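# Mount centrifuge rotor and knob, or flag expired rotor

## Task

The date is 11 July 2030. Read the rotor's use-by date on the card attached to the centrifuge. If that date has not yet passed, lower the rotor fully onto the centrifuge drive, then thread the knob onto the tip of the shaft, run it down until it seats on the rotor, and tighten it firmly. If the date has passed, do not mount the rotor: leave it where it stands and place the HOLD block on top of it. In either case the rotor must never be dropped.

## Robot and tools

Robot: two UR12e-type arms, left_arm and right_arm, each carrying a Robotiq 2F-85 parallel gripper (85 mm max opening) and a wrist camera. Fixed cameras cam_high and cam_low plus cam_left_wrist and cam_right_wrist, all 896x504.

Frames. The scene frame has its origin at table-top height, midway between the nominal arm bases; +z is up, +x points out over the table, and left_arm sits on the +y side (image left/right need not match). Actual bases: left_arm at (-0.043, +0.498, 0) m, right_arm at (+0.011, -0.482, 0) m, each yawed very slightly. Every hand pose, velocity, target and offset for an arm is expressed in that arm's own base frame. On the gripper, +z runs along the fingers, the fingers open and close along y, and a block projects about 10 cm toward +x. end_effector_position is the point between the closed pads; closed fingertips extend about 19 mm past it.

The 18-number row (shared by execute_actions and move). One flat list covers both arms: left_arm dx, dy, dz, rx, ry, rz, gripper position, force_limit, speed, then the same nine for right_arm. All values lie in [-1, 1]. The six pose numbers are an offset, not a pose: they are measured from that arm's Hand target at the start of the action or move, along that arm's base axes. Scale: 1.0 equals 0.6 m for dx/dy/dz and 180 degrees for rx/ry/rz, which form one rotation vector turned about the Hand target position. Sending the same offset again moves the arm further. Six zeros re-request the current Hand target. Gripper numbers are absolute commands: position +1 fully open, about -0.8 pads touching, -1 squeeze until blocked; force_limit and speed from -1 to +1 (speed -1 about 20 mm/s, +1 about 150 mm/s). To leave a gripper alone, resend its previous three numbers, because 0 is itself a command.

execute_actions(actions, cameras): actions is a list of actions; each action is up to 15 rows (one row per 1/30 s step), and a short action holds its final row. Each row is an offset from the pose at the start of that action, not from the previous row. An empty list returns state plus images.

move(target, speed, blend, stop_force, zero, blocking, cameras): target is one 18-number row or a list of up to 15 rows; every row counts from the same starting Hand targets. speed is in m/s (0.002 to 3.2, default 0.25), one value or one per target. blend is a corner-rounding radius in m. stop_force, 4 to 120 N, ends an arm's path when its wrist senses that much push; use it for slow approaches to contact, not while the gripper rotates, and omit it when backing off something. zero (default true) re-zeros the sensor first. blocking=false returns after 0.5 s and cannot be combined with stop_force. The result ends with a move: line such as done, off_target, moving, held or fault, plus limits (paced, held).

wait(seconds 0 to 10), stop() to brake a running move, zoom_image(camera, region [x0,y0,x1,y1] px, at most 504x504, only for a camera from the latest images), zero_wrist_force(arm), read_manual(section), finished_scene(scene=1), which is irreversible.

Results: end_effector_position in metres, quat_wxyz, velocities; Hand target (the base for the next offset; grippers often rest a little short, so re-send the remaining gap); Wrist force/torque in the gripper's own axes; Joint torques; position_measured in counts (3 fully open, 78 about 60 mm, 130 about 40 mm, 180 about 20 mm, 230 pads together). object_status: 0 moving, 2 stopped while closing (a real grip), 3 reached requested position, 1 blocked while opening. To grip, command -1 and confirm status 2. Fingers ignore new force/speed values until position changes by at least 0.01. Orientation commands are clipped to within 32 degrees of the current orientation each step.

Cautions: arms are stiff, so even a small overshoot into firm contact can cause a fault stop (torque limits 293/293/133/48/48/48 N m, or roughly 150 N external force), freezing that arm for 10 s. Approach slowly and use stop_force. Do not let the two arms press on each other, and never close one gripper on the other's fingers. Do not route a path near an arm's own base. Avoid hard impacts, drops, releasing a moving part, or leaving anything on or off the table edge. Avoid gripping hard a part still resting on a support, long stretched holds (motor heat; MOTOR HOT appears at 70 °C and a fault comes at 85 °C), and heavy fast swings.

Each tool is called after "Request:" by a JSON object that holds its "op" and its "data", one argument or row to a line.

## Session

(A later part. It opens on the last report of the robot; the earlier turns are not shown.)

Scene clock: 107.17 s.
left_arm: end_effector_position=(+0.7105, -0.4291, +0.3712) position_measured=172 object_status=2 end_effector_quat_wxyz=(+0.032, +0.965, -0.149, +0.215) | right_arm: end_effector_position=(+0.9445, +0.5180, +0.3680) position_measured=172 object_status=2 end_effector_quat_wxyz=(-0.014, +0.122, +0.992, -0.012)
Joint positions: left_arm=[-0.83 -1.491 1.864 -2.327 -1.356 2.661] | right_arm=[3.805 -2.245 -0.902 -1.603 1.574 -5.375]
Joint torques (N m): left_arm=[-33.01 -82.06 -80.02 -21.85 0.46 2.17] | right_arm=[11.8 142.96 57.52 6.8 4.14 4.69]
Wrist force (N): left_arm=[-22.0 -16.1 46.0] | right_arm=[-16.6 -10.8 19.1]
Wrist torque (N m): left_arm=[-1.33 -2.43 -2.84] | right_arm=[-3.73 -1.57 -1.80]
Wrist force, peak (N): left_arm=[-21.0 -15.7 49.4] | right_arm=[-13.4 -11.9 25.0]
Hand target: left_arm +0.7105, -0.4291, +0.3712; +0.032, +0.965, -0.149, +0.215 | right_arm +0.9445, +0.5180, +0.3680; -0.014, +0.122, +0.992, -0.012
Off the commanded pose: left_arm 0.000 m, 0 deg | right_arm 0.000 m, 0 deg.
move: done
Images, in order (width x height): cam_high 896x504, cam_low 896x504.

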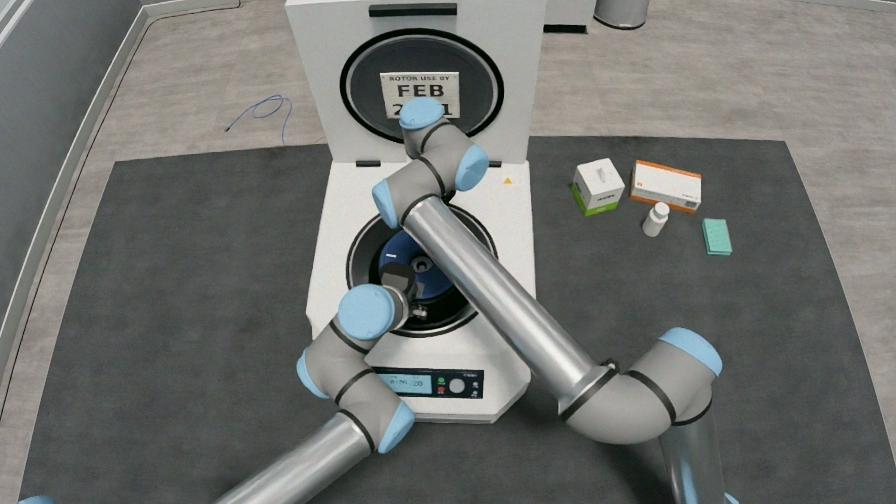

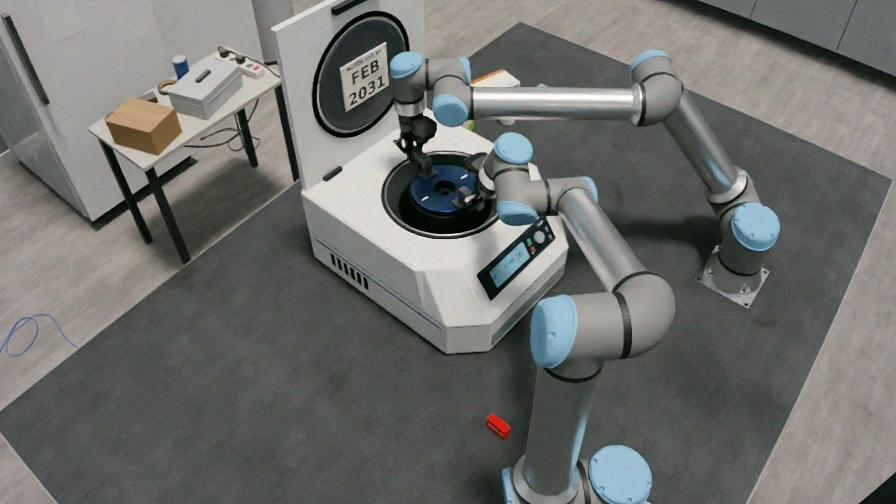

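Request:
{"op": "move", "data": {
  "target": [0,0,-0.1,0,0,0,-0.98,0.9,-1,0,0,-0.1,0,0,0,-0.98,0.9,-1],
  "speed": 0.02,
  "stop_force": 25,
  "cameras": ["cam_high","cam_low"]
}}

Request:
{"op": "zoom_image", "data": {
  "camera": "cam_low",
  "region": [370, 110, 550, 280]
}}

Request:
{"op": "zoom_image", "data": {
  "camera": "cam_high",
  "region": [350, 210, 480, 330]
}}

Scene clock: 111.23 s.
left_arm: end_effector_position=(+0.7105, -0.4291, +0.3293) position_measured=172 object_status=2 end_effector_quat_wxyz=(+0.032, +0.965, -0.149, +0.215) | right_arm: end_effector_position=(+0.9445, +0.5180, +0.3260) position_measured=172 object_status=2 end_effector_quat_wxyz=(-0.014, +0.122, +0.992, -0.012)
Joint positions: left_arm=[-0.83 -1.462 1.912 -2.404 -1.356 2.661] | right_arm=[3.805 -2.249 -0.97 -1.532 1.573 -5.375]
Joint torques (N m): left_arm=[0.79 -92.43 -75.98 -11.08 2.85 3.25] | right_arm=[18.7 94.85 61.77 0.48 3.79 4.85]
Wrist force (N): left_arm=[-18.8 -8.9 9.8] | right_arm=[-9.7 -20.4 1.1]
Wrist torque (N m): left_arm=[-1.19 -2.39 -2.92] | right_arm=[-3.96 -1.61 -1.88]
Wrist force, peak (N): left_arm=[-22.1 -16.1 46.1] | right_arm=[-13.6 -25.7 -19.1]
Hand target: left_arm +0.7105, -0.4291, +0.3293; +0.032, +0.965, -0.149, +0.215 (not the last commanded pose) | right_arm +0.9445, +0.5180, +0.3260; -0.014, +0.122, +0.992, -0.012 (not the last commanded pose)
Off the commanded pose: left_arm 0.018 m, 0 deg | right_arm 0.018 m, 0 deg.
move: contact (left_arm, right_arm)
Images, in order (width x height): cam_high 896x504, cam_low 896x504.

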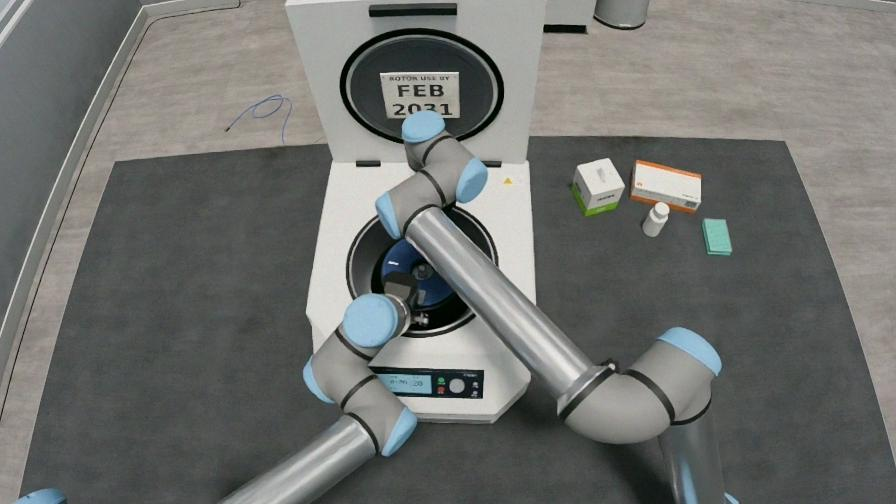

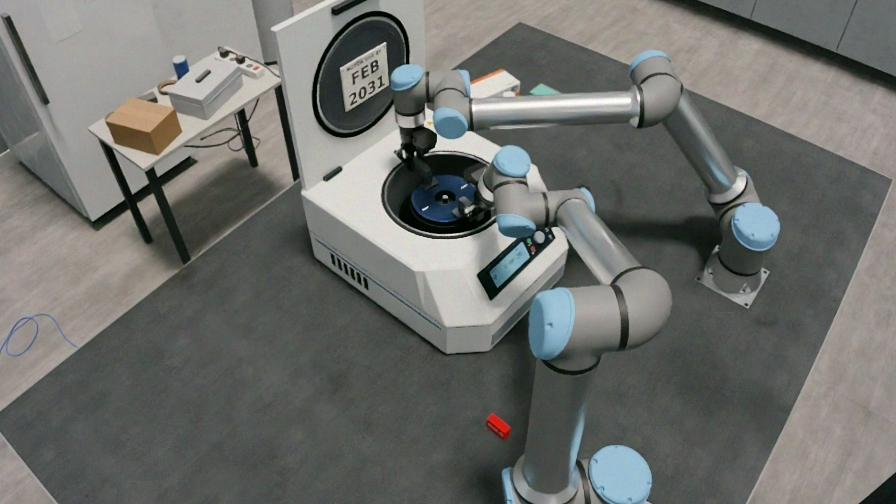

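Scaled by 2.800 from the camera's 896x504 image, which has a finer 1280x720 frame.

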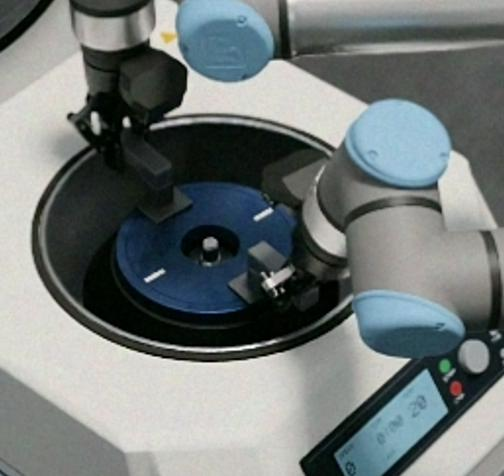

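Scaled by 3.877 from the camera's 896x504 image, which has a finer 1280x720 frame.

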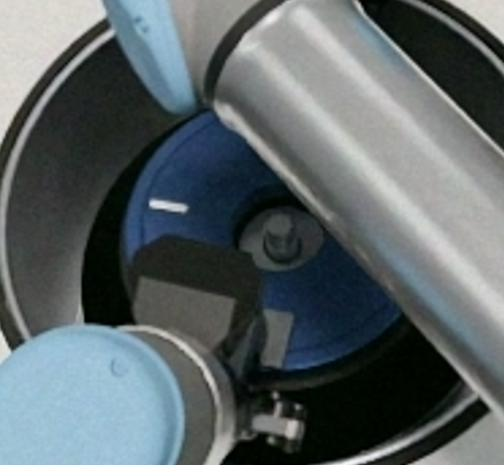

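Request:
{"op": "move", "data": {
  "target": [-0.00165,-0.0061,-0.0015,0,0,0.0083,-0.98,0.9,-1,0.0014,0.0062,-0.0015,0,0,0.0083,-0.98,0.9,-1],
  "speed": 0.02
}}

Scene clock: 112.93 s.
left_arm: end_effector_position=(+0.7095, -0.4328, +0.3285) position_measured=172 object_status=2 end_effector_quat_wxyz=(+0.029, +0.967, -0.137, +0.215) | right_arm: end_effector_position=(+0.9454, +0.5217, +0.3252) position_measured=172 object_status=2 end_effector_quat_wxyz=(-0.014, +0.109, +0.994, -0.012)
Joint positions: left_arm=[-0.839 -1.46 1.909 -2.397 -1.343 2.628] | right_arm=[3.807 -2.254 -0.963 -1.533 1.573 -5.399]
Joint torques (N m): left_arm=[-23.57 -29.64 -55.04 -3.95 6.2 0.34] | right_arm=[36.3 66.26 45.81 0.57 -0.1 -2.1]
Wrist force (N): left_arm=[-8.8 -3.5 -18.3] | right_arm=[-1.5 -29.3 -24.5]
Wrist torque (N m): left_arm=[-0.87 -2.53 -3.02] | right_arm=[-3.99 -1.68 -1.77]
Wrist force, peak (N): left_arm=[-14.5 -5.6 21.8] | right_arm=[-1.5 -29.3 -24.5]
Hand target: left_arm +0.7095, -0.4328, +0.3284; +0.029, +0.967, -0.137, +0.215 | right_arm +0.9454, +0.5218, +0.3251; -0.014, +0.109, +0.994, -0.012
Off the commanded pose: left_arm 0.000 m, 0 deg | right_arm 0.000 m, 0 deg.
move: done

Request:
{"op": "move", "data": {
  "target": [0.00165,0.0061,0,0,0,-0.0083,-0.98,0.9,-1,-0.0014,-0.0062,0,0,0,-0.0083,-0.98,0.9,-1],
  "speed": 0.02
}}

Request:
{"op": "move", "data": {
  "target": [0.00165,0.0061,0,0,0,-0.0083,-0.98,0.9,-1,-0.0014,-0.0062,0,0,0,-0.0083,-0.98,0.9,-1],
  "speed": 0.02
}}

Request:
{"op": "move", "data": {
  "target": [0.00165,0.0061,0,0,0,-0.0083,-0.98,0.9,-1,-0.0014,-0.0062,0,0,0,-0.0083,-0.98,0.9,-1],
  "speed": 0.02
}}

Scene clock: 115.17 s.
left_arm: end_effector_position=(+0.7105, -0.4291, +0.3284) position_measured=172 object_status=2 end_effector_quat_wxyz=(+0.032, +0.965, -0.149, +0.215) | right_arm: end_effector_position=(+0.9445, +0.5181, +0.3251) position_measured=172 object_status=2 end_effector_quat_wxyz=(-0.014, +0.122, +0.992, -0.012)
Joint positions: left_arm=[-0.83 -1.462 1.913 -2.406 -1.356 2.661] | right_arm=[3.805 -2.249 -0.971 -1.53 1.573 -5.375]
Joint torques (N m): left_arm=[21.97 -57.14 -31.95 -9.5 1.58 4.9] | right_arm=[17.1 82.88 26.44 6.66 9.76 5.81]
Wrist force (N): left_arm=[-15.1 0.5 -33.2] | right_arm=[-9.2 -31.4 -31.8]
Wrist torque (N m): left_arm=[-0.95 -2.44 -3.36] | right_arm=[-3.88 -1.54 -2.01]
Wrist force, peak (N): left_arm=[-13.3 -1.5 -34.6] | right_arm=[-6.3 -32.3 -33.5]
Hand target: left_arm +0.7105, -0.4291, +0.3284; +0.032, +0.965, -0.149, +0.215 | right_arm +0.9445, +0.5180, +0.3251; -0.014, +0.122, +0.992, -0.012
Off the commanded pose: left_arm 0.000 m, 0 deg | right_arm 0.000 m, 0 deg.
move: done

Scene clock: 116.17 s.
left_arm: end_effector_position=(+0.7115, -0.4255, +0.3284) position_measured=172 object_status=2 end_effector_quat_wxyz=(+0.035, +0.963, -0.162, +0.214) | right_arm: end_effector_position=(+0.9437, +0.5143, +0.3251) position_measured=172 object_status=2 end_effector_quat_wxyz=(-0.014, +0.135, +0.991, -0.012)
Joint positions: left_arm=[-0.821 -1.464 1.917 -2.415 -1.369 2.693] | right_arm=[3.802 -2.244 -0.979 -1.527 1.574 -5.352]
Joint torques (N m): left_arm=[21.5 -57.02 -31.98 -8.43 1.77 4.27] | right_arm=[18.12 82.29 25.65 6.81 9.59 5.39]
Wrist force (N): left_arm=[-13.1 1.4 -32.1] | right_arm=[-9.3 -32.6 -32.5]
Wrist torque (N m): left_arm=[-1.07 -2.44 -3.34] | right_arm=[-3.89 -1.57 -1.97]
Wrist force, peak (N): left_arm=[-15.3 0.9 -33.6] | right_arm=[-9.3 -32.6 -32.5]
Hand target: left_arm +0.7115, -0.4254, +0.3284; +0.035, +0.963, -0.162, +0.214 | right_arm +0.9437, +0.5143, +0.3251; -0.014, +0.135, +0.991, -0.012
Off the commanded pose: left_arm 0.000 m, 0 deg | right_arm 0.000 m, 0 deg.
move: done

Scene clock: 117.17 s.
left_arm: end_effector_position=(+0.7125, -0.4218, +0.3284) position_measured=172 object_status=2 end_effector_quat_wxyz=(+0.038, +0.960, -0.174, +0.214) | right_arm: end_effector_position=(+0.9429, +0.5106, +0.3251) position_measured=172 object_status=2 end_effector_quat_wxyz=(-0.014, +0.148, +0.989, -0.012)
Joint positions: left_arm=[-0.813 -1.466 1.92 -2.423 -1.382 2.726] | right_arm=[3.8 -2.239 -0.988 -1.523 1.575 -5.328]
Joint torques (N m): left_arm=[22.95 -65.17 -31.12 -7.67 0.44 4.06] | right_arm=[13.81 78.83 27.78 8.38 8.09 5.22]
Wrist force (N): left_arm=[-3.9 4.7 -19.8] | right_arm=[-1.5 -35.6 -33.9]
Wrist torque (N m): left_arm=[-0.95 -2.57 -3.24] | right_arm=[-3.99 -1.59 -1.85]
Wrist force, peak (N): left_arm=[-13.1 1.7 -32.1] | right_arm=[-1.5 -35.6 -33.9]
Hand target: left_arm +0.7125, -0.4218, +0.3284; +0.038, +0.960, -0.174, +0.214 | right_arm +0.9429, +0.5106, +0.3251; -0.014, +0.148, +0.989, -0.012
Off the commanded pose: left_arm 0.000 m, 0 deg | right_arm 0.000 m, 0 deg.
move: done

Request:
{"op": "move", "data": {
  "target": [-0.0036,-0.0122,0,0,0,0.0167,-0.98,0.9,-1,0.0031,0.0123,0,0,0,0.0167,-0.98,0.9,-1],
  "speed": 0.03
}}

Request:
{"op": "move", "data": {
  "target": [-0.003,-0.0123,0,0,0,0.0167,-0.98,0.9,-1,0.0025,0.0124,0,0,0,0.0167,-0.98,0.9,-1],
  "speed": 0.03
}}

Request:
{"op": "move", "data": {
  "target": [-0.0023,-0.0125,0,0,0,0.0167,-0.98,0.9,-1,0.0018,0.0125,0,0,0,0.0167,-0.98,0.9,-1],
  "speed": 0.03,
  "cameras": ["cam_high","cam_low"]
}}

Request:
{"op": "zoom_image", "data": {
  "camera": "cam_high",
  "region": [350, 210, 480, 330]
}}

Request:
{"op": "zoom_image", "data": {
  "camera": "cam_low",
  "region": [410, 160, 480, 230]
}}

Scene clock: 119.73 s.
left_arm: end_effector_position=(+0.7103, -0.4291, +0.3284) position_measured=172 object_status=2 end_effector_quat_wxyz=(+0.032, +0.965, -0.149, +0.215) | right_arm: end_effector_position=(+0.9447, +0.5180, +0.3251) position_measured=172 object_status=2 end_effector_quat_wxyz=(-0.014, +0.122, +0.992, -0.012)
Joint positions: left_arm=[-0.83 -1.462 1.913 -2.406 -1.356 2.66] | right_arm=[3.805 -2.249 -0.971 -1.53 1.573 -5.375]
Joint torques (N m): left_arm=[-24.04 -30.24 -52.47 -2.55 5.36 0.88] | right_arm=[28.9 62.24 45.18 1.31 -1.21 -2.32]
Wrist force (N): left_arm=[-3.2 -2.4 -16.6] | right_arm=[5.6 -29.7 -28.4]
Wrist torque (N m): left_arm=[-0.88 -2.51 -2.95] | right_arm=[-3.95 -1.66 -1.75]
Wrist force, peak (N): left_arm=[-4.0 4.8 -19.7] | right_arm=[-0.7 -36.0 -34.3]
Hand target: left_arm +0.7103, -0.4291, +0.3284; +0.032, +0.965, -0.149, +0.215 | right_arm +0.9447, +0.5180, +0.3251; -0.014, +0.122, +0.992, -0.012
Off the commanded pose: left_arm 0.000 m, 0 deg | right_arm 0.000 m, 0 deg.
move: done

Scene clock: 121.00 s.
left_arm: end_effector_position=(+0.7085, -0.4365, +0.3284) position_measured=172 object_status=2 end_effector_quat_wxyz=(+0.027, +0.968, -0.124, +0.215) | right_arm: end_effector_position=(+0.9462, +0.5254, +0.3251) position_measured=172 object_status=2 end_effector_quat_wxyz=(-0.014, +0.096, +0.995, -0.013)
Joint positions: left_arm=[-0.847 -1.457 1.904 -2.387 -1.33 2.594] | right_arm=[3.81 -2.259 -0.954 -1.537 1.572 -5.423]
Joint torques (N m): left_arm=[-27 -33.16 -52.93 -2.44 4.33 -0.57] | right_arm=[22.83 61.12 45.7 1.86 -3.23 -2.76]
Wrist force (N): left_arm=[1.6 -5.9 -10.7] | right_arm=[11.9 -27.5 -28.7]
Wrist torque (N m): left_arm=[-0.83 -2.59 -2.95] | right_arm=[-4.08 -1.71 -1.73]
Wrist force, peak (N): left_arm=[-5.1 -4.4 -18.8] | right_arm=[11.4 -27.6 -28.8]
Hand target: left_arm +0.7085, -0.4365, +0.3284; +0.027, +0.968, -0.124, +0.215 | right_arm +0.9462, +0.5254, +0.3251; -0.014, +0.096, +0.995, -0.013
Off the commanded pose: left_arm 0.000 m, 0 deg | right_arm 0.000 m, 0 deg.
move: done

Scene clock: 122.27 s.
left_arm: end_effector_position=(+0.7071, -0.4440, +0.3284) position_measured=172 object_status=2 end_effector_quat_wxyz=(+0.021, +0.971, -0.098, +0.216) | right_arm: end_effector_position=(+0.9473, +0.5329, +0.3251) position_measured=172 object_status=2 end_effector_quat_wxyz=(-0.013, +0.070, +0.997, -0.013)
Joint positions: left_arm=[-0.863 -1.45 1.893 -2.366 -1.306 2.528] | right_arm=[3.815 -2.268 -0.939 -1.543 1.57 -5.47]
Joint torques (N m): left_arm=[-30.34 -37.25 -53.65 -2.39 3.09 0.03] | right_arm=[22.36 62.71 46.25 2.6 -3.97 -2.4]
Wrist force (N): left_arm=[4.5 -7.7 -5.5] | right_arm=[16.5 -26.3 -27.2]
Wrist torque (N m): left_arm=[-0.62 -2.56 -3.02] | right_arm=[-4.12 -1.81 -1.78]
Wrist force, peak (N): left_arm=[0.2 -7.0 -11.4] | right_arm=[15.6 -26.5 -28.0]
Hand target: left_arm +0.7071, -0.4440, +0.3284; +0.021, +0.971, -0.098, +0.216 | right_arm +0.9473, +0.5329, +0.3251; -0.013, +0.070, +0.997, -0.013
Off the commanded pose: left_arm 0.000 m, 0 deg | right_arm 0.000 m, 0 deg.
move: done
Images, in order (width x height): cam_high 896x504, cam_low 896x504.

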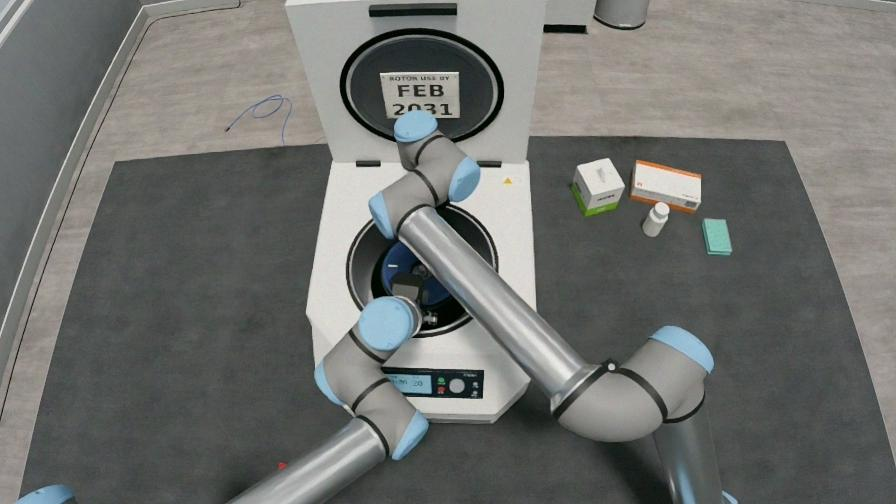

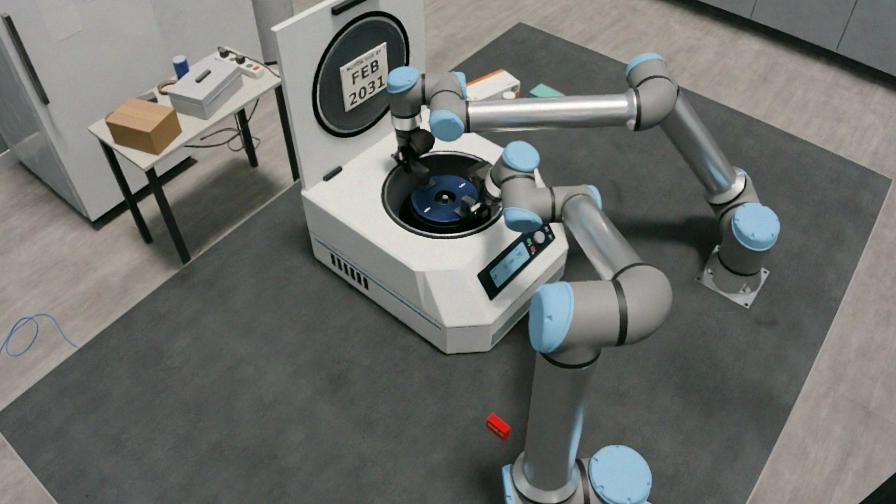

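Scaled by 3.877 from the camera's 896x504 image, which has a finer 1280x720 frame.

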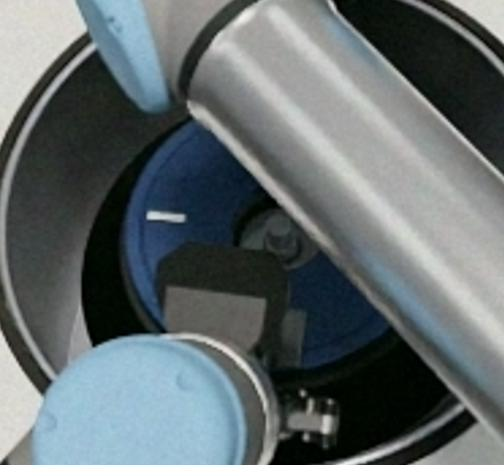

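Scaled by 7.200 from the camera's 896x504 image, which has a finer 1280x720 frame.

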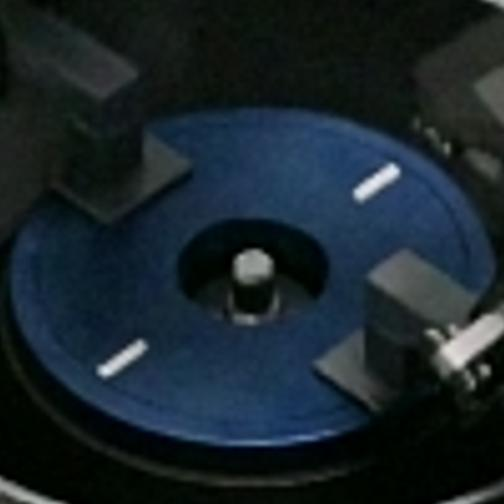

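Request:
{"op": "move", "data": {
  "target": [
    [0,0,0.0383,0,0,0,-0.98,0.9,-1,0,0,0.0383,0,0,0,-0.98,0.9,-1],
    [0.0041,0.0251,0.0383,0,0,-0.0334,-0.98,0.9,-1,-0.0030,-0.0251,0.0383,0,0,-0.0334,-0.98,0.9,-1],
    [0.0089,0.037,0.0383,0,0,-0.05,-0.98,0.9,-1,-0.0074,-0.0372,0.0383,0,0,-0.05,-0.98,0.9,-1]
  ],
  "speed": 0.05
}}

Request:
{"op": "move", "data": {
  "target": [0,0,-0.05,0,0,0,-0.98,0.9,-1,0,0,-0.05,0,0,0,-0.98,0.9,-1],
  "speed": 0.02,
  "stop_force": 25
}}

Scene clock: 126.77 s.
left_arm: end_effector_position=(+0.7124, -0.4218, +0.3514) position_measured=172 object_status=2 end_effector_quat_wxyz=(+0.038, +0.960, -0.174, +0.214) | right_arm: end_effector_position=(+0.9429, +0.5106, +0.3481) position_measured=172 object_status=2 end_effector_quat_wxyz=(-0.014, +0.148, +0.989, -0.012)
Joint positions: left_arm=[-0.813 -1.483 1.895 -2.38 -1.382 2.726] | right_arm=[3.8 -2.236 -0.952 -1.562 1.575 -5.328]
Joint torques (N m): left_arm=[11.23 -136.73 -75.93 -18.5 -1.24 4.07] | right_arm=[4.7 130 59.07 11.19 6.3 4.85]
Wrist force (N): left_arm=[-0.6 -2.8 72.4] | right_arm=[-1.2 -24.9 12.8]
Wrist torque (N m): left_arm=[-1.35 -2.59 -2.98] | right_arm=[-4.02 -1.53 -1.66]
Wrist force, peak (N): left_arm=[56.8 0.5 127.6] | right_arm=[41.4 -33.0 6.0]
Hand target: left_arm +0.7125, -0.4218, +0.3514; +0.038, +0.960, -0.174, +0.214 | right_arm +0.9429, +0.5106, +0.3481; -0.014, +0.148, +0.989, -0.012
Off the commanded pose: left_arm 0.000 m, 0 deg | right_arm 0.000 m, 0 deg.
move: done

Scene clock: 129.30 s.
left_arm: end_effector_position=(+0.7124, -0.4218, +0.3295) position_measured=172 object_status=2 end_effector_quat_wxyz=(+0.038, +0.960, -0.174, +0.214) | right_arm: end_effector_position=(+0.9429, +0.5106, +0.3258) position_measured=172 object_status=2 end_effector_quat_wxyz=(-0.014, +0.148, +0.989, -0.012)
Joint positions: left_arm=[-0.813 -1.467 1.919 -2.42 -1.382 2.726] | right_arm=[3.8 -2.239 -0.987 -1.524 1.575 -5.328]
Joint torques (N m): left_arm=[8.72 -118.41 -76.38 -8.51 1.75 4.08] | right_arm=[22.2 88.25 58.38 3.27 5.93 4.98]
Wrist force (N): left_arm=[5.4 1.5 47.9] | right_arm=[1.0 -29.8 -9.1]
Wrist torque (N m): left_arm=[-1.33 -2.72 -3.00] | right_arm=[-3.94 -1.59 -1.71]
Wrist force, peak (N): left_arm=[-0.8 -2.4 71.9] | right_arm=[-0.3 -33.9 -28.9]
Hand target: left_arm +0.7125, -0.4218, +0.3295; +0.038, +0.960, -0.174, +0.214 (not the last commanded pose) | right_arm +0.9429, +0.5106, +0.3258; -0.014, +0.148, +0.989, -0.012 (not the last commanded pose)
Off the commanded pose: left_arm 0.008 m, 0 deg | right_arm 0.008 m, 0 deg.
move: contact (left_arm, right_arm)

Request:
{"op": "move", "data": {
  "target": [0,0,0.34,0,0,0,-0.98,0.9,-1,0,0,0.34,0,0,0,-0.98,0.9,-1],
  "speed": 0.1,
  "cameras": ["cam_high","cam_low"]
}}

Request:
{"op": "zoom_image", "data": {
  "camera": "cam_high",
  "region": [390, 270, 460, 340]
}}

Request:
{"op": "zoom_image", "data": {
  "camera": "cam_low",
  "region": [390, 110, 510, 240]
}}

Scene clock: 133.03 s.
left_arm: end_effector_position=(+0.7125, -0.4218, +0.5335) position_measured=172 object_status=2 end_effector_quat_wxyz=(+0.038, +0.960, -0.174, +0.214) | right_arm: end_effector_position=(+0.9429, +0.5106, +0.5298) position_measured=172 object_status=2 end_effector_quat_wxyz=(-0.014, +0.148, +0.989, -0.012)
Joint positions: left_arm=[-0.813 -1.557 1.643 -2.054 -1.382 2.726] | right_arm=[3.8 -2.295 -0.529 -1.925 1.575 -5.328]
Joint torques (N m): left_arm=[-32.58 -110.52 -94.95 -12.95 1.76 0.7] | right_arm=[5.34 126.71 80.5 5.64 3.75 1.73]
Wrist force (N): left_arm=[-13.2 -15.7 41.6] | right_arm=[4.3 -15.6 32.4]
Wrist torque (N m): left_arm=[-1.91 -2.78 -3.38] | right_arm=[-3.44 -1.52 -2.14]
Wrist force, peak (N): left_arm=[19.8 3.6 130.6] | right_arm=[-3.4 -13.9 34.4]
Hand target: left_arm +0.7125, -0.4218, +0.5335; +0.038, +0.960, -0.174, +0.214 | right_arm +0.9429, +0.5106, +0.5298; -0.014, +0.148, +0.989, -0.012
Off the commanded pose: left_arm 0.000 m, 0 deg | right_arm 0.000 m, 0 deg.
move: done
Images, in order (width x height): cam_high 896x504, cam_low 896x504.

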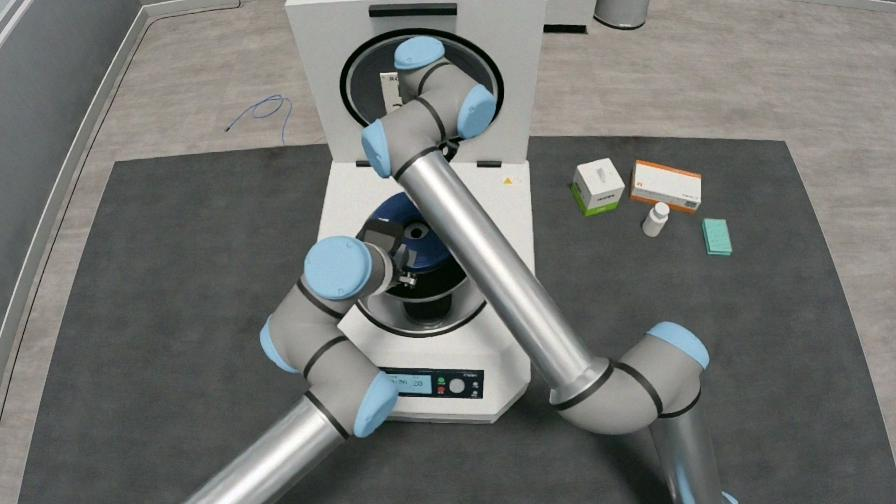

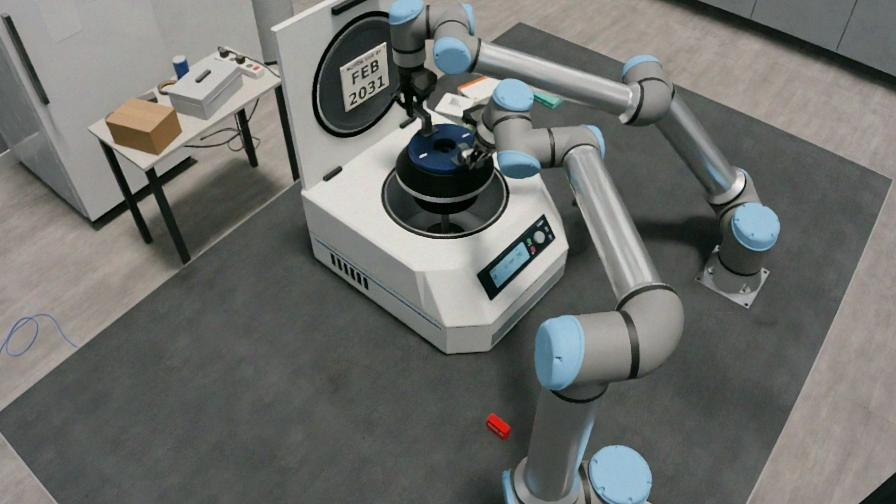

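Scaled by 7.200 from the camera's 896x504 image, which has a finer 1280x720 frame.

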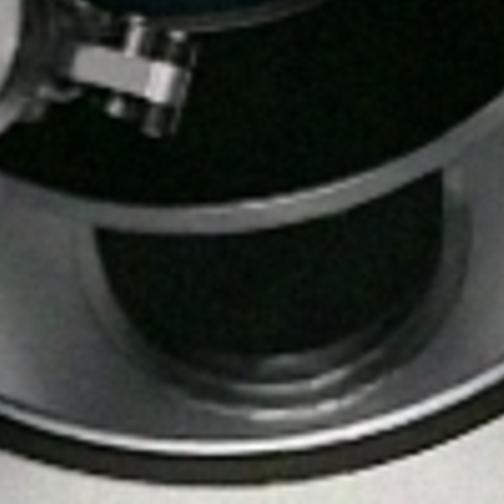

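Scaled by 3.877 from the camera's 896x504 image, which has a finer 1280x720 frame.

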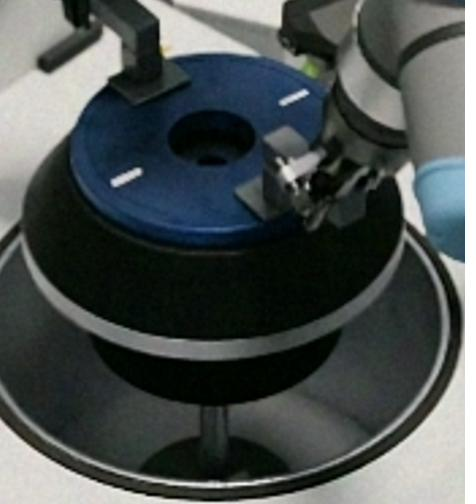

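Request:
{"op": "move", "data": {
  "target": [
    [0,0,0.01,0,0,0,-0.98,0.9,-1,0,0,0.01,0,0,0,-0.98,0.9,-1],
    [0.065,0,0.01,0,0,0,-0.98,0.9,-1,0.065,0,0.01,0,0,0,-0.98,0.9,-1]
  ],
  "speed": 0.1,
  "cameras": ["cam_high","cam_low"]
}}

Request:
{"op": "zoom_image", "data": {
  "camera": "cam_high",
  "region": [390, 270, 460, 340]
}}

Request:
{"op": "zoom_image", "data": {
  "camera": "cam_high",
  "region": [350, 170, 450, 270]
}}

Request:
{"op": "zoom_image", "data": {
  "camera": "cam_low",
  "region": [390, 110, 510, 240]
}}

Scene clock: 135.43 s.
left_arm: end_effector_position=(+0.7515, -0.4218, +0.5395) position_measured=172 object_status=2 end_effector_quat_wxyz=(+0.038, +0.960, -0.174, +0.214) | right_arm: end_effector_position=(+0.9818, +0.5106, +0.5358) position_measured=172 object_status=2 end_effector_quat_wxyz=(-0.014, +0.148, +0.989, -0.012)
Joint positions: left_arm=[-0.773 -1.502 1.576 -2.049 -1.397 2.763] | right_arm=[3.778 -2.444 -0.245 -2.06 1.574 -5.35]
Joint torques (N m): left_arm=[2.87 -85.31 -92.99 -11.44 -2.88 4.45] | right_arm=[-16.88 134.7 75.13 7.12 0.59 -2.82]
Wrist force (N): left_arm=[-2.4 -13.5 46.2] | right_arm=[15.8 -12.9 32.7]
Wrist torque (N m): left_arm=[-2.05 -2.93 -3.10] | right_arm=[-3.37 -1.63 -1.54]
Wrist force, peak (N): left_arm=[-17.4 -12.2 44.5] | right_arm=[15.8 -12.9 32.7]
Hand target: left_arm +0.7515, -0.4218, +0.5395; +0.038, +0.960, -0.174, +0.214 | right_arm +0.9819, +0.5106, +0.5358; -0.014, +0.148, +0.989, -0.012
Off the commanded pose: left_arm 0.000 m, 0 deg | right_arm 0.000 m, 0 deg.
move: done
Images, in order (width x height): cam_high 896x504, cam_low 896x504.

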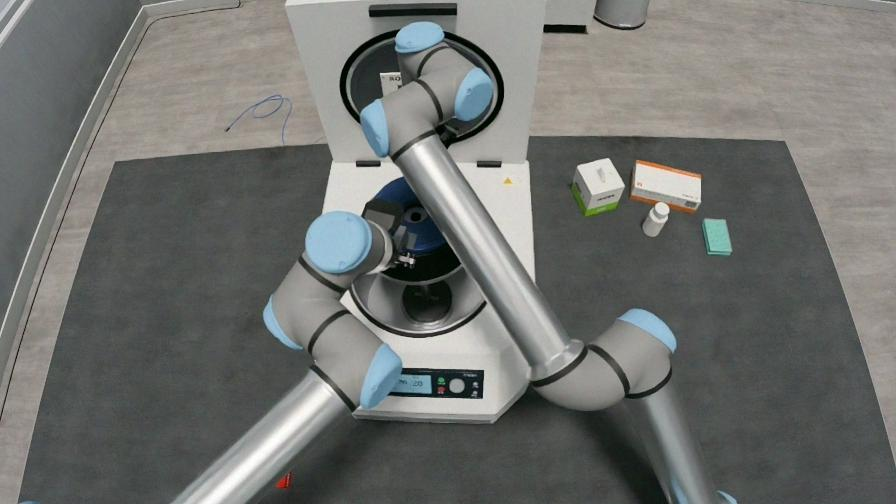

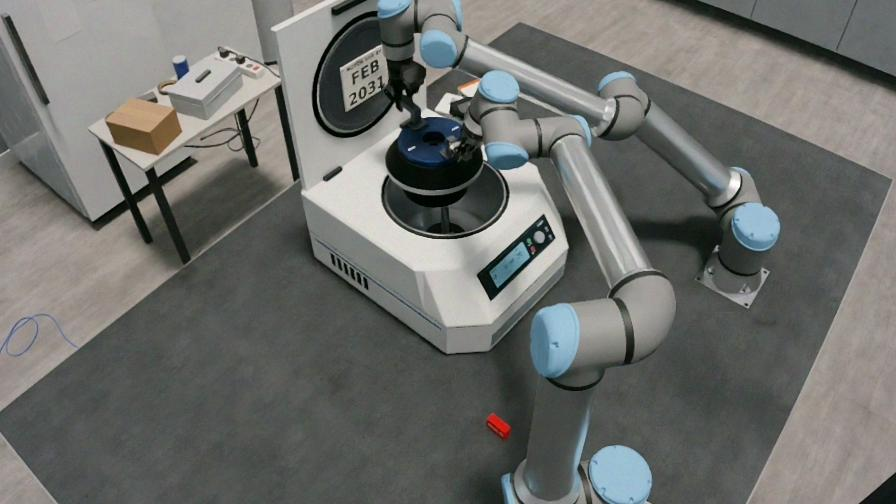

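Scaled by 7.200 from the camera's 896x504 image, which has a finer 1280x720 frame.

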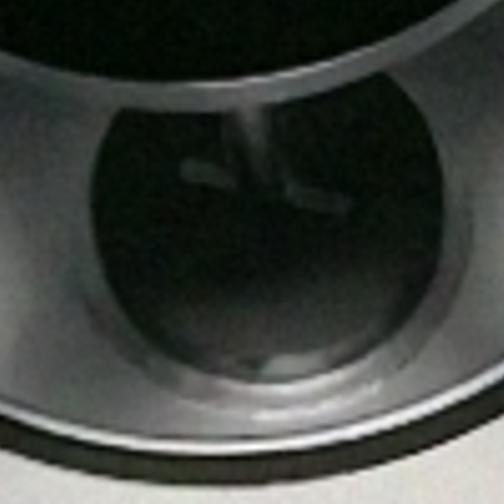

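Scaled by 5.040 from the camera's 896x504 image, which has a finer 1280x720 frame.

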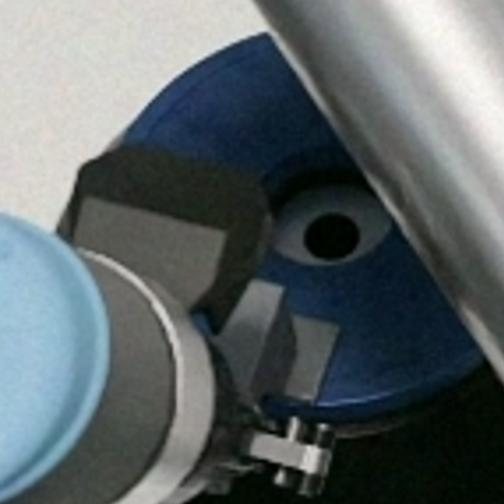

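Scaled by 3.877 from the camera's 896x504 image, which has a finer 1280x720 frame.

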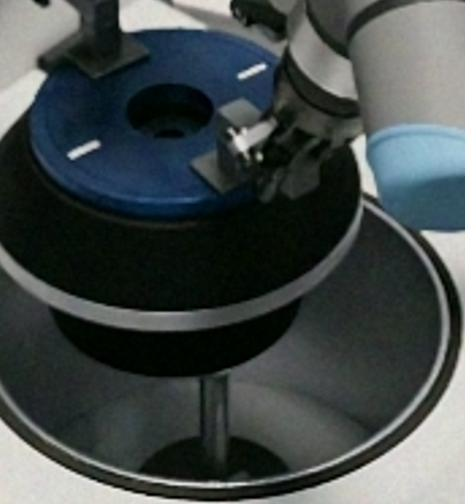

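Request:
{"op": "move", "data": {
  "target": [
    [-0.0667,-0.0062,0,0,0,0.0083,-0.98,0.9,-1,-0.0637,0.0062,0,0,0,0.0083,-0.98,0.9,-1],
    [-0.0667,-0.0062,-0.3333,0,0,0.0083,-0.98,0.9,-1,-0.0637,0.0062,-0.3333,0,0,0.0083,-0.98,0.9,-1]
  ],
  "speed": 0.08
}}

Request:
{"op": "move", "data": {
  "target": [0,0,-0.04,0,0,0,-0.98,0.9,-1,0,0,-0.04,0,0,0,-0.98,0.9,-1],
  "speed": 0.02,
  "stop_force": 25
}}

Scene clock: 140.83 s.
left_arm: end_effector_position=(+0.7114, -0.4255, +0.3397) position_measured=172 object_status=2 end_effector_quat_wxyz=(+0.035, +0.963, -0.162, +0.214) | right_arm: end_effector_position=(+0.9437, +0.5143, +0.3360) position_measured=172 object_status=2 end_effector_quat_wxyz=(-0.014, +0.135, +0.991, -0.012)
Joint positions: left_arm=[-0.822 -1.472 1.904 -2.394 -1.369 2.693] | right_arm=[3.802 -2.242 -0.963 -1.544 1.574 -5.352]
Joint torques (N m): left_arm=[-21.98 -88.79 -72.31 -18.62 1.73 3.32] | right_arm=[24.58 97.21 49.03 8.52 1.83 5.2]
Wrist force (N): left_arm=[-10.7 -3.3 51.7] | right_arm=[-13.6 -24.7 1.8]
Wrist torque (N m): left_arm=[-1.20 -2.55 -2.72] | right_arm=[-3.92 -1.55 -1.56]
Wrist force, peak (N): left_arm=[-10.3 -15.0 60.1] | right_arm=[19.3 -12.8 33.8]
Hand target: left_arm +0.7114, -0.4255, +0.3395; +0.035, +0.963, -0.162, +0.214 | right_arm +0.9437, +0.5143, +0.3359; -0.014, +0.135, +0.991, -0.012
Off the commanded pose: left_arm 0.000 m, 0 deg | right_arm 0.000 m, 0 deg.
move: done

Scene clock: 142.43 s.
left_arm: end_effector_position=(+0.7114, -0.4255, +0.3341) position_measured=172 object_status=2 end_effector_quat_wxyz=(+0.035, +0.963, -0.162, +0.214) | right_arm: end_effector_position=(+0.9437, +0.5143, +0.3301) position_measured=172 object_status=2 end_effector_quat_wxyz=(-0.014, +0.135, +0.991, -0.012)
Joint positions: left_arm=[-0.822 -1.468 1.91 -2.404 -1.369 2.693] | right_arm=[3.802 -2.243 -0.972 -1.534 1.574 -5.352]
Joint torques (N m): left_arm=[-18.75 -101.75 -71.29 -7.29 3.24 3.74] | right_arm=[28.51 76.48 50.25 0.48 5.25 5]
Wrist force (N): left_arm=[-0.3 -1.9 27.4] | right_arm=[-8.6 -27.5 -16.6]
Wrist torque (N m): left_arm=[-1.23 -2.65 -2.80] | right_arm=[-3.92 -1.51 -1.63]
Wrist force, peak (N): left_arm=[-10.0 -2.9 52.8] | right_arm=[-10.6 -31.8 -35.3]
Hand target: left_arm +0.7114, -0.4255, +0.3341; +0.035, +0.963, -0.162, +0.214 (not the last commanded pose) | right_arm +0.9437, +0.5143, +0.3301; -0.014, +0.135, +0.991, -0.012 (not the last commanded pose)
Off the commanded pose: left_arm 0.019 m, 0 deg | right_arm 0.018 m, 0 deg.
move: contact (left_arm, right_arm)

Request:
{"op": "move", "data": {
  "target": [
    [0,0,0.008,0,0,0,-0.98,0.9,-1,0,0,0.008,0,0,0,-0.98,0.9,-1],
    [0.00165,0.0061,0.008,0,0,-0.0083,-0.98,0.9,-1,-0.0014,-0.0062,0.008,0,0,-0.0083,-0.98,0.9,-1]
  ],
  "speed": 0.03
}}

Request:
{"op": "move", "data": {
  "target": [0,0,-0.04,0,0,0,-0.98,0.9,-1,0,0,-0.04,0,0,0,-0.98,0.9,-1],
  "speed": 0.02,
  "stop_force": 25,
  "cameras": ["all"]
}}

Request:
{"op": "zoom_image", "data": {
  "camera": "cam_low",
  "region": [410, 160, 480, 230]
}}

Scene clock: 144.83 s.
left_arm: end_effector_position=(+0.7124, -0.4219, +0.3389) position_measured=172 object_status=2 end_effector_quat_wxyz=(+0.038, +0.960, -0.174, +0.214) | right_arm: end_effector_position=(+0.9429, +0.5106, +0.3349) position_measured=172 object_status=2 end_effector_quat_wxyz=(-0.014, +0.148, +0.989, -0.012)
Joint positions: left_arm=[-0.813 -1.474 1.909 -2.403 -1.382 2.726] | right_arm=[3.8 -2.237 -0.973 -1.539 1.575 -5.328]
Joint torques (N m): left_arm=[7.28 -169.54 -85.58 -19.36 -0.98 5.07] | right_arm=[10.85 120.25 53.49 11.08 7.38 5.01]
Wrist force (N): left_arm=[11.8 2.1 112.5] | right_arm=[-1.9 -30.3 3.2]
Wrist torque (N m): left_arm=[-1.34 -2.70 -2.93] | right_arm=[-3.98 -1.61 -1.67]
Wrist force, peak (N): left_arm=[11.8 2.1 112.5] | right_arm=[-8.8 -27.8 -17.4]
Hand target: left_arm +0.7124, -0.4219, +0.3389; +0.038, +0.960, -0.174, +0.214 | right_arm +0.9429, +0.5106, +0.3349; -0.014, +0.148, +0.989, -0.012
Off the commanded pose: left_arm 0.000 m, 0 deg | right_arm 0.000 m, 0 deg.
move: done

Scene clock: 146.23 s.
left_arm: end_effector_position=(+0.7124, -0.4219, +0.3385) position_measured=172 object_status=2 end_effector_quat_wxyz=(+0.038, +0.960, -0.174, +0.214) | right_arm: end_effector_position=(+0.9429, +0.5106, +0.3338) position_measured=172 object_status=2 end_effector_quat_wxyz=(-0.014, +0.148, +0.989, -0.012)
Joint positions: left_arm=[-0.813 -1.473 1.909 -2.405 -1.382 2.726] | right_arm=[3.8 -2.237 -0.975 -1.536 1.575 -5.328]
Joint torques (N m): left_arm=[9.38 -158.79 -93.33 -10.94 2.5 3.05] | right_arm=[20.94 74.29 55.91 4.44 6.05 3.81]
Wrist force (N): left_arm=[20.3 3.4 101.3] | right_arm=[3.6 -34.3 -15.6]
Wrist torque (N m): left_arm=[-1.27 -2.78 -3.02] | right_arm=[-3.90 -1.63 -1.83]
Wrist force, peak (N): left_arm=[11.9 2.3 112.6] | right_arm=[2.9 -37.2 -31.9]
Hand target: left_arm +0.7124, -0.4219, +0.3385; +0.038, +0.960, -0.174, +0.214 (not the last commanded pose) | right_arm +0.9429, +0.5107, +0.3338; -0.014, +0.148, +0.989, -0.012 (not the last commanded pose)
Off the commanded pose: left_arm 0.024 m, 0 deg | right_arm 0.023 m, 0 deg.
move: contact (left_arm, right_arm)
camera_calibration:
cam_left_wrist: T_world_to_cam=[[-0.364021, -0.931277, -0.0145582, -0.11861], [-0.929143, 0.364183, -0.063743, 0.855095], [0.0646642, -0.00967711, -0.99786, 0.412974], [0, 0, 0, 1]] pos_world=[0.724625, -0.417874, 0.46487]
cam_right_wrist: T_world_to_cam=[[0.308214, 0.951316, -0.00105226, -0.773822], [0.899794, -0.291162, 0.324955, -0.787803], [0.308829, -0.101102, -0.945729, 0.202317], [0, 0, 0, 1]] pos_world=[0.884881, 0.527227, 0.446523]

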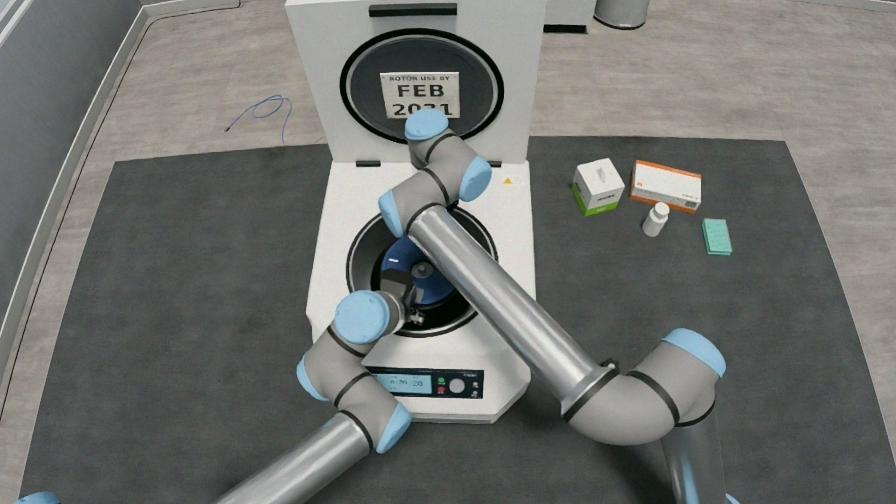

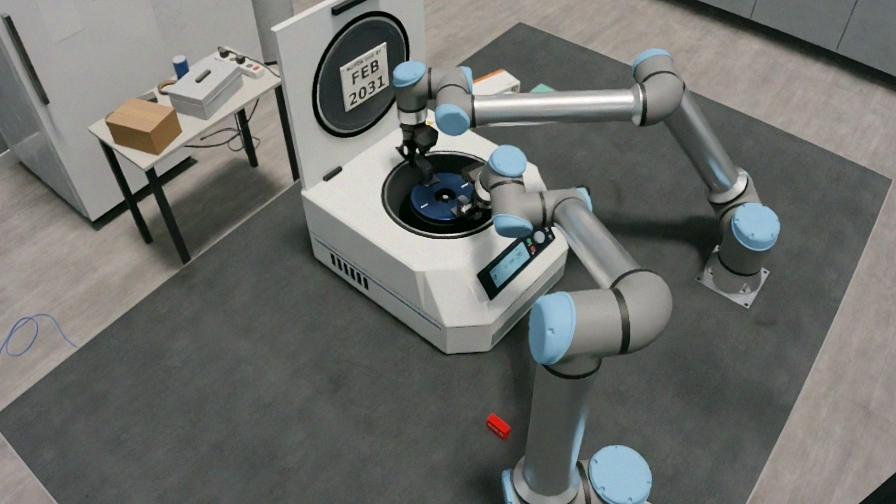

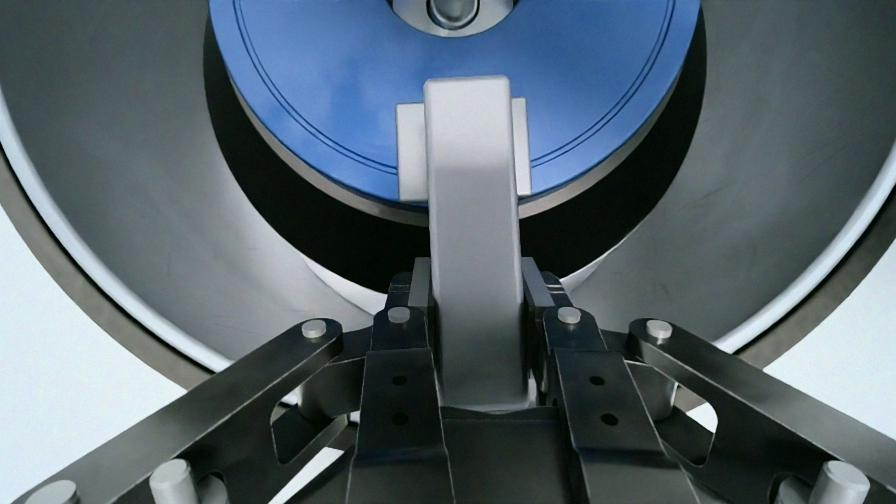

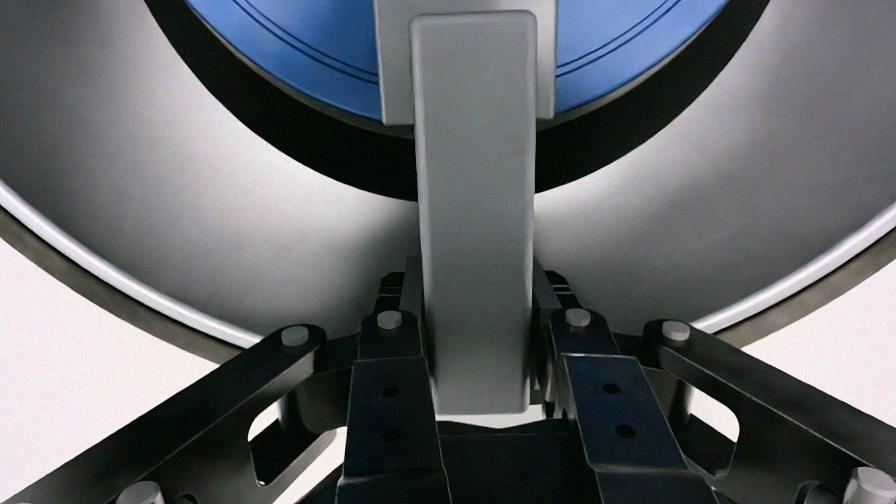

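Scaled by 7.200 from the camera's 896x504 image, which has a finer 1280x720 frame.

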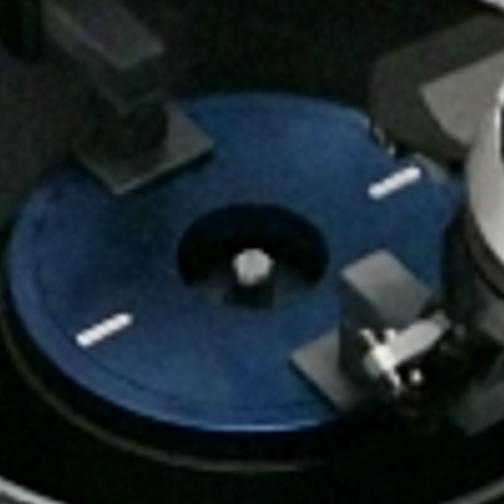

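Request:
{"op": "move", "data": {
  "target": [0.0033,0,0,0,0,0,-0.98,0.9,-1,0.0033,0,0,0,0,0,-0.98,0.9,-1],
  "speed": 0.02
}}

Scene clock: 147.67 s.
left_arm: end_effector_position=(+0.7142, -0.4220, +0.3387) position_measured=172 object_status=2 end_effector_quat_wxyz=(+0.038, +0.960, -0.174, +0.214) | right_arm: end_effector_position=(+0.9448, +0.5107, +0.3338) position_measured=172 object_status=2 end_effector_quat_wxyz=(-0.014, +0.148, +0.989, -0.012)
Joint positions: left_arm=[-0.811 -1.471 1.907 -2.405 -1.383 2.728] | right_arm=[3.799 -2.241 -0.97 -1.539 1.575 -5.329]
Joint torques (N m): left_arm=[57.93 -57.72 -97.17 -21.2 18.66 5.35] | right_arm=[-0.88 68.79 75.02 17.33 1.14 -2.84]
Wrist force (N): left_arm=[-74.1 35.5 0.2] | right_arm=[46.9 -65.8 -10.2]
Wrist torque (N m): left_arm=[-0.80 -2.21 -3.44] | right_arm=[-4.16 -1.82 -1.70]
Wrist force, peak (N): left_arm=[16.3 9.3 108.8] | right_arm=[46.9 -65.8 -10.2]
Hand target: left_arm +0.7144, -0.4219, +0.3385; +0.038, +0.960, -0.174, +0.214 | right_arm +0.9449, +0.5107, +0.3338; -0.014, +0.148, +0.989, -0.012
Off the commanded pose: left_arm 0.000 m, 0 deg | right_arm 0.000 m, 0 deg.
move: done

Request:
{"op": "move", "data": {
  "target": [-0.002,-0.0017,0,0,0,0,-0.98,0.9,-1,-0.002,-0.0017,0,0,0,0,-0.98,0.9,-1],
  "speed": 0.02
}}

Scene clock: 148.90 s.
left_arm: end_effector_position=(+0.7134, -0.4227, +0.3384) position_measured=172 object_status=2 end_effector_quat_wxyz=(+0.038, +0.960, -0.174, +0.214) | right_arm: end_effector_position=(+0.9438, +0.5097, +0.3338) position_measured=172 object_status=2 end_effector_quat_wxyz=(-0.014, +0.148, +0.989, -0.012)
Joint positions: left_arm=[-0.813 -1.471 1.907 -2.404 -1.382 2.726] | right_arm=[3.799 -2.238 -0.974 -1.537 1.575 -5.329]
Joint torques (N m): left_arm=[-18.73 -98.11 -75.85 -17.31 8.81 0.32] | right_arm=[1.85 114.19 51.13 10.7 -2.89 -2.86]
Wrist force (N): left_arm=[-47.8 -1.7 10.5] | right_arm=[8.9 -26.0 -1.0]
Wrist torque (N m): left_arm=[-1.05 -2.32 -2.80] | right_arm=[-4.02 -1.48 -1.59]
Wrist force, peak (N): left_arm=[-91.8 36.8 -25.1] | right_arm=[48.8 -67.7 -7.9]
Hand target: left_arm +0.7132, -0.4229, +0.3385; +0.038, +0.960, -0.174, +0.214 | right_arm +0.9437, +0.5096, +0.3338; -0.014, +0.148, +0.989, -0.012
Off the commanded pose: left_arm 0.000 m, 0 deg | right_arm 0.000 m, 0 deg.
move: done


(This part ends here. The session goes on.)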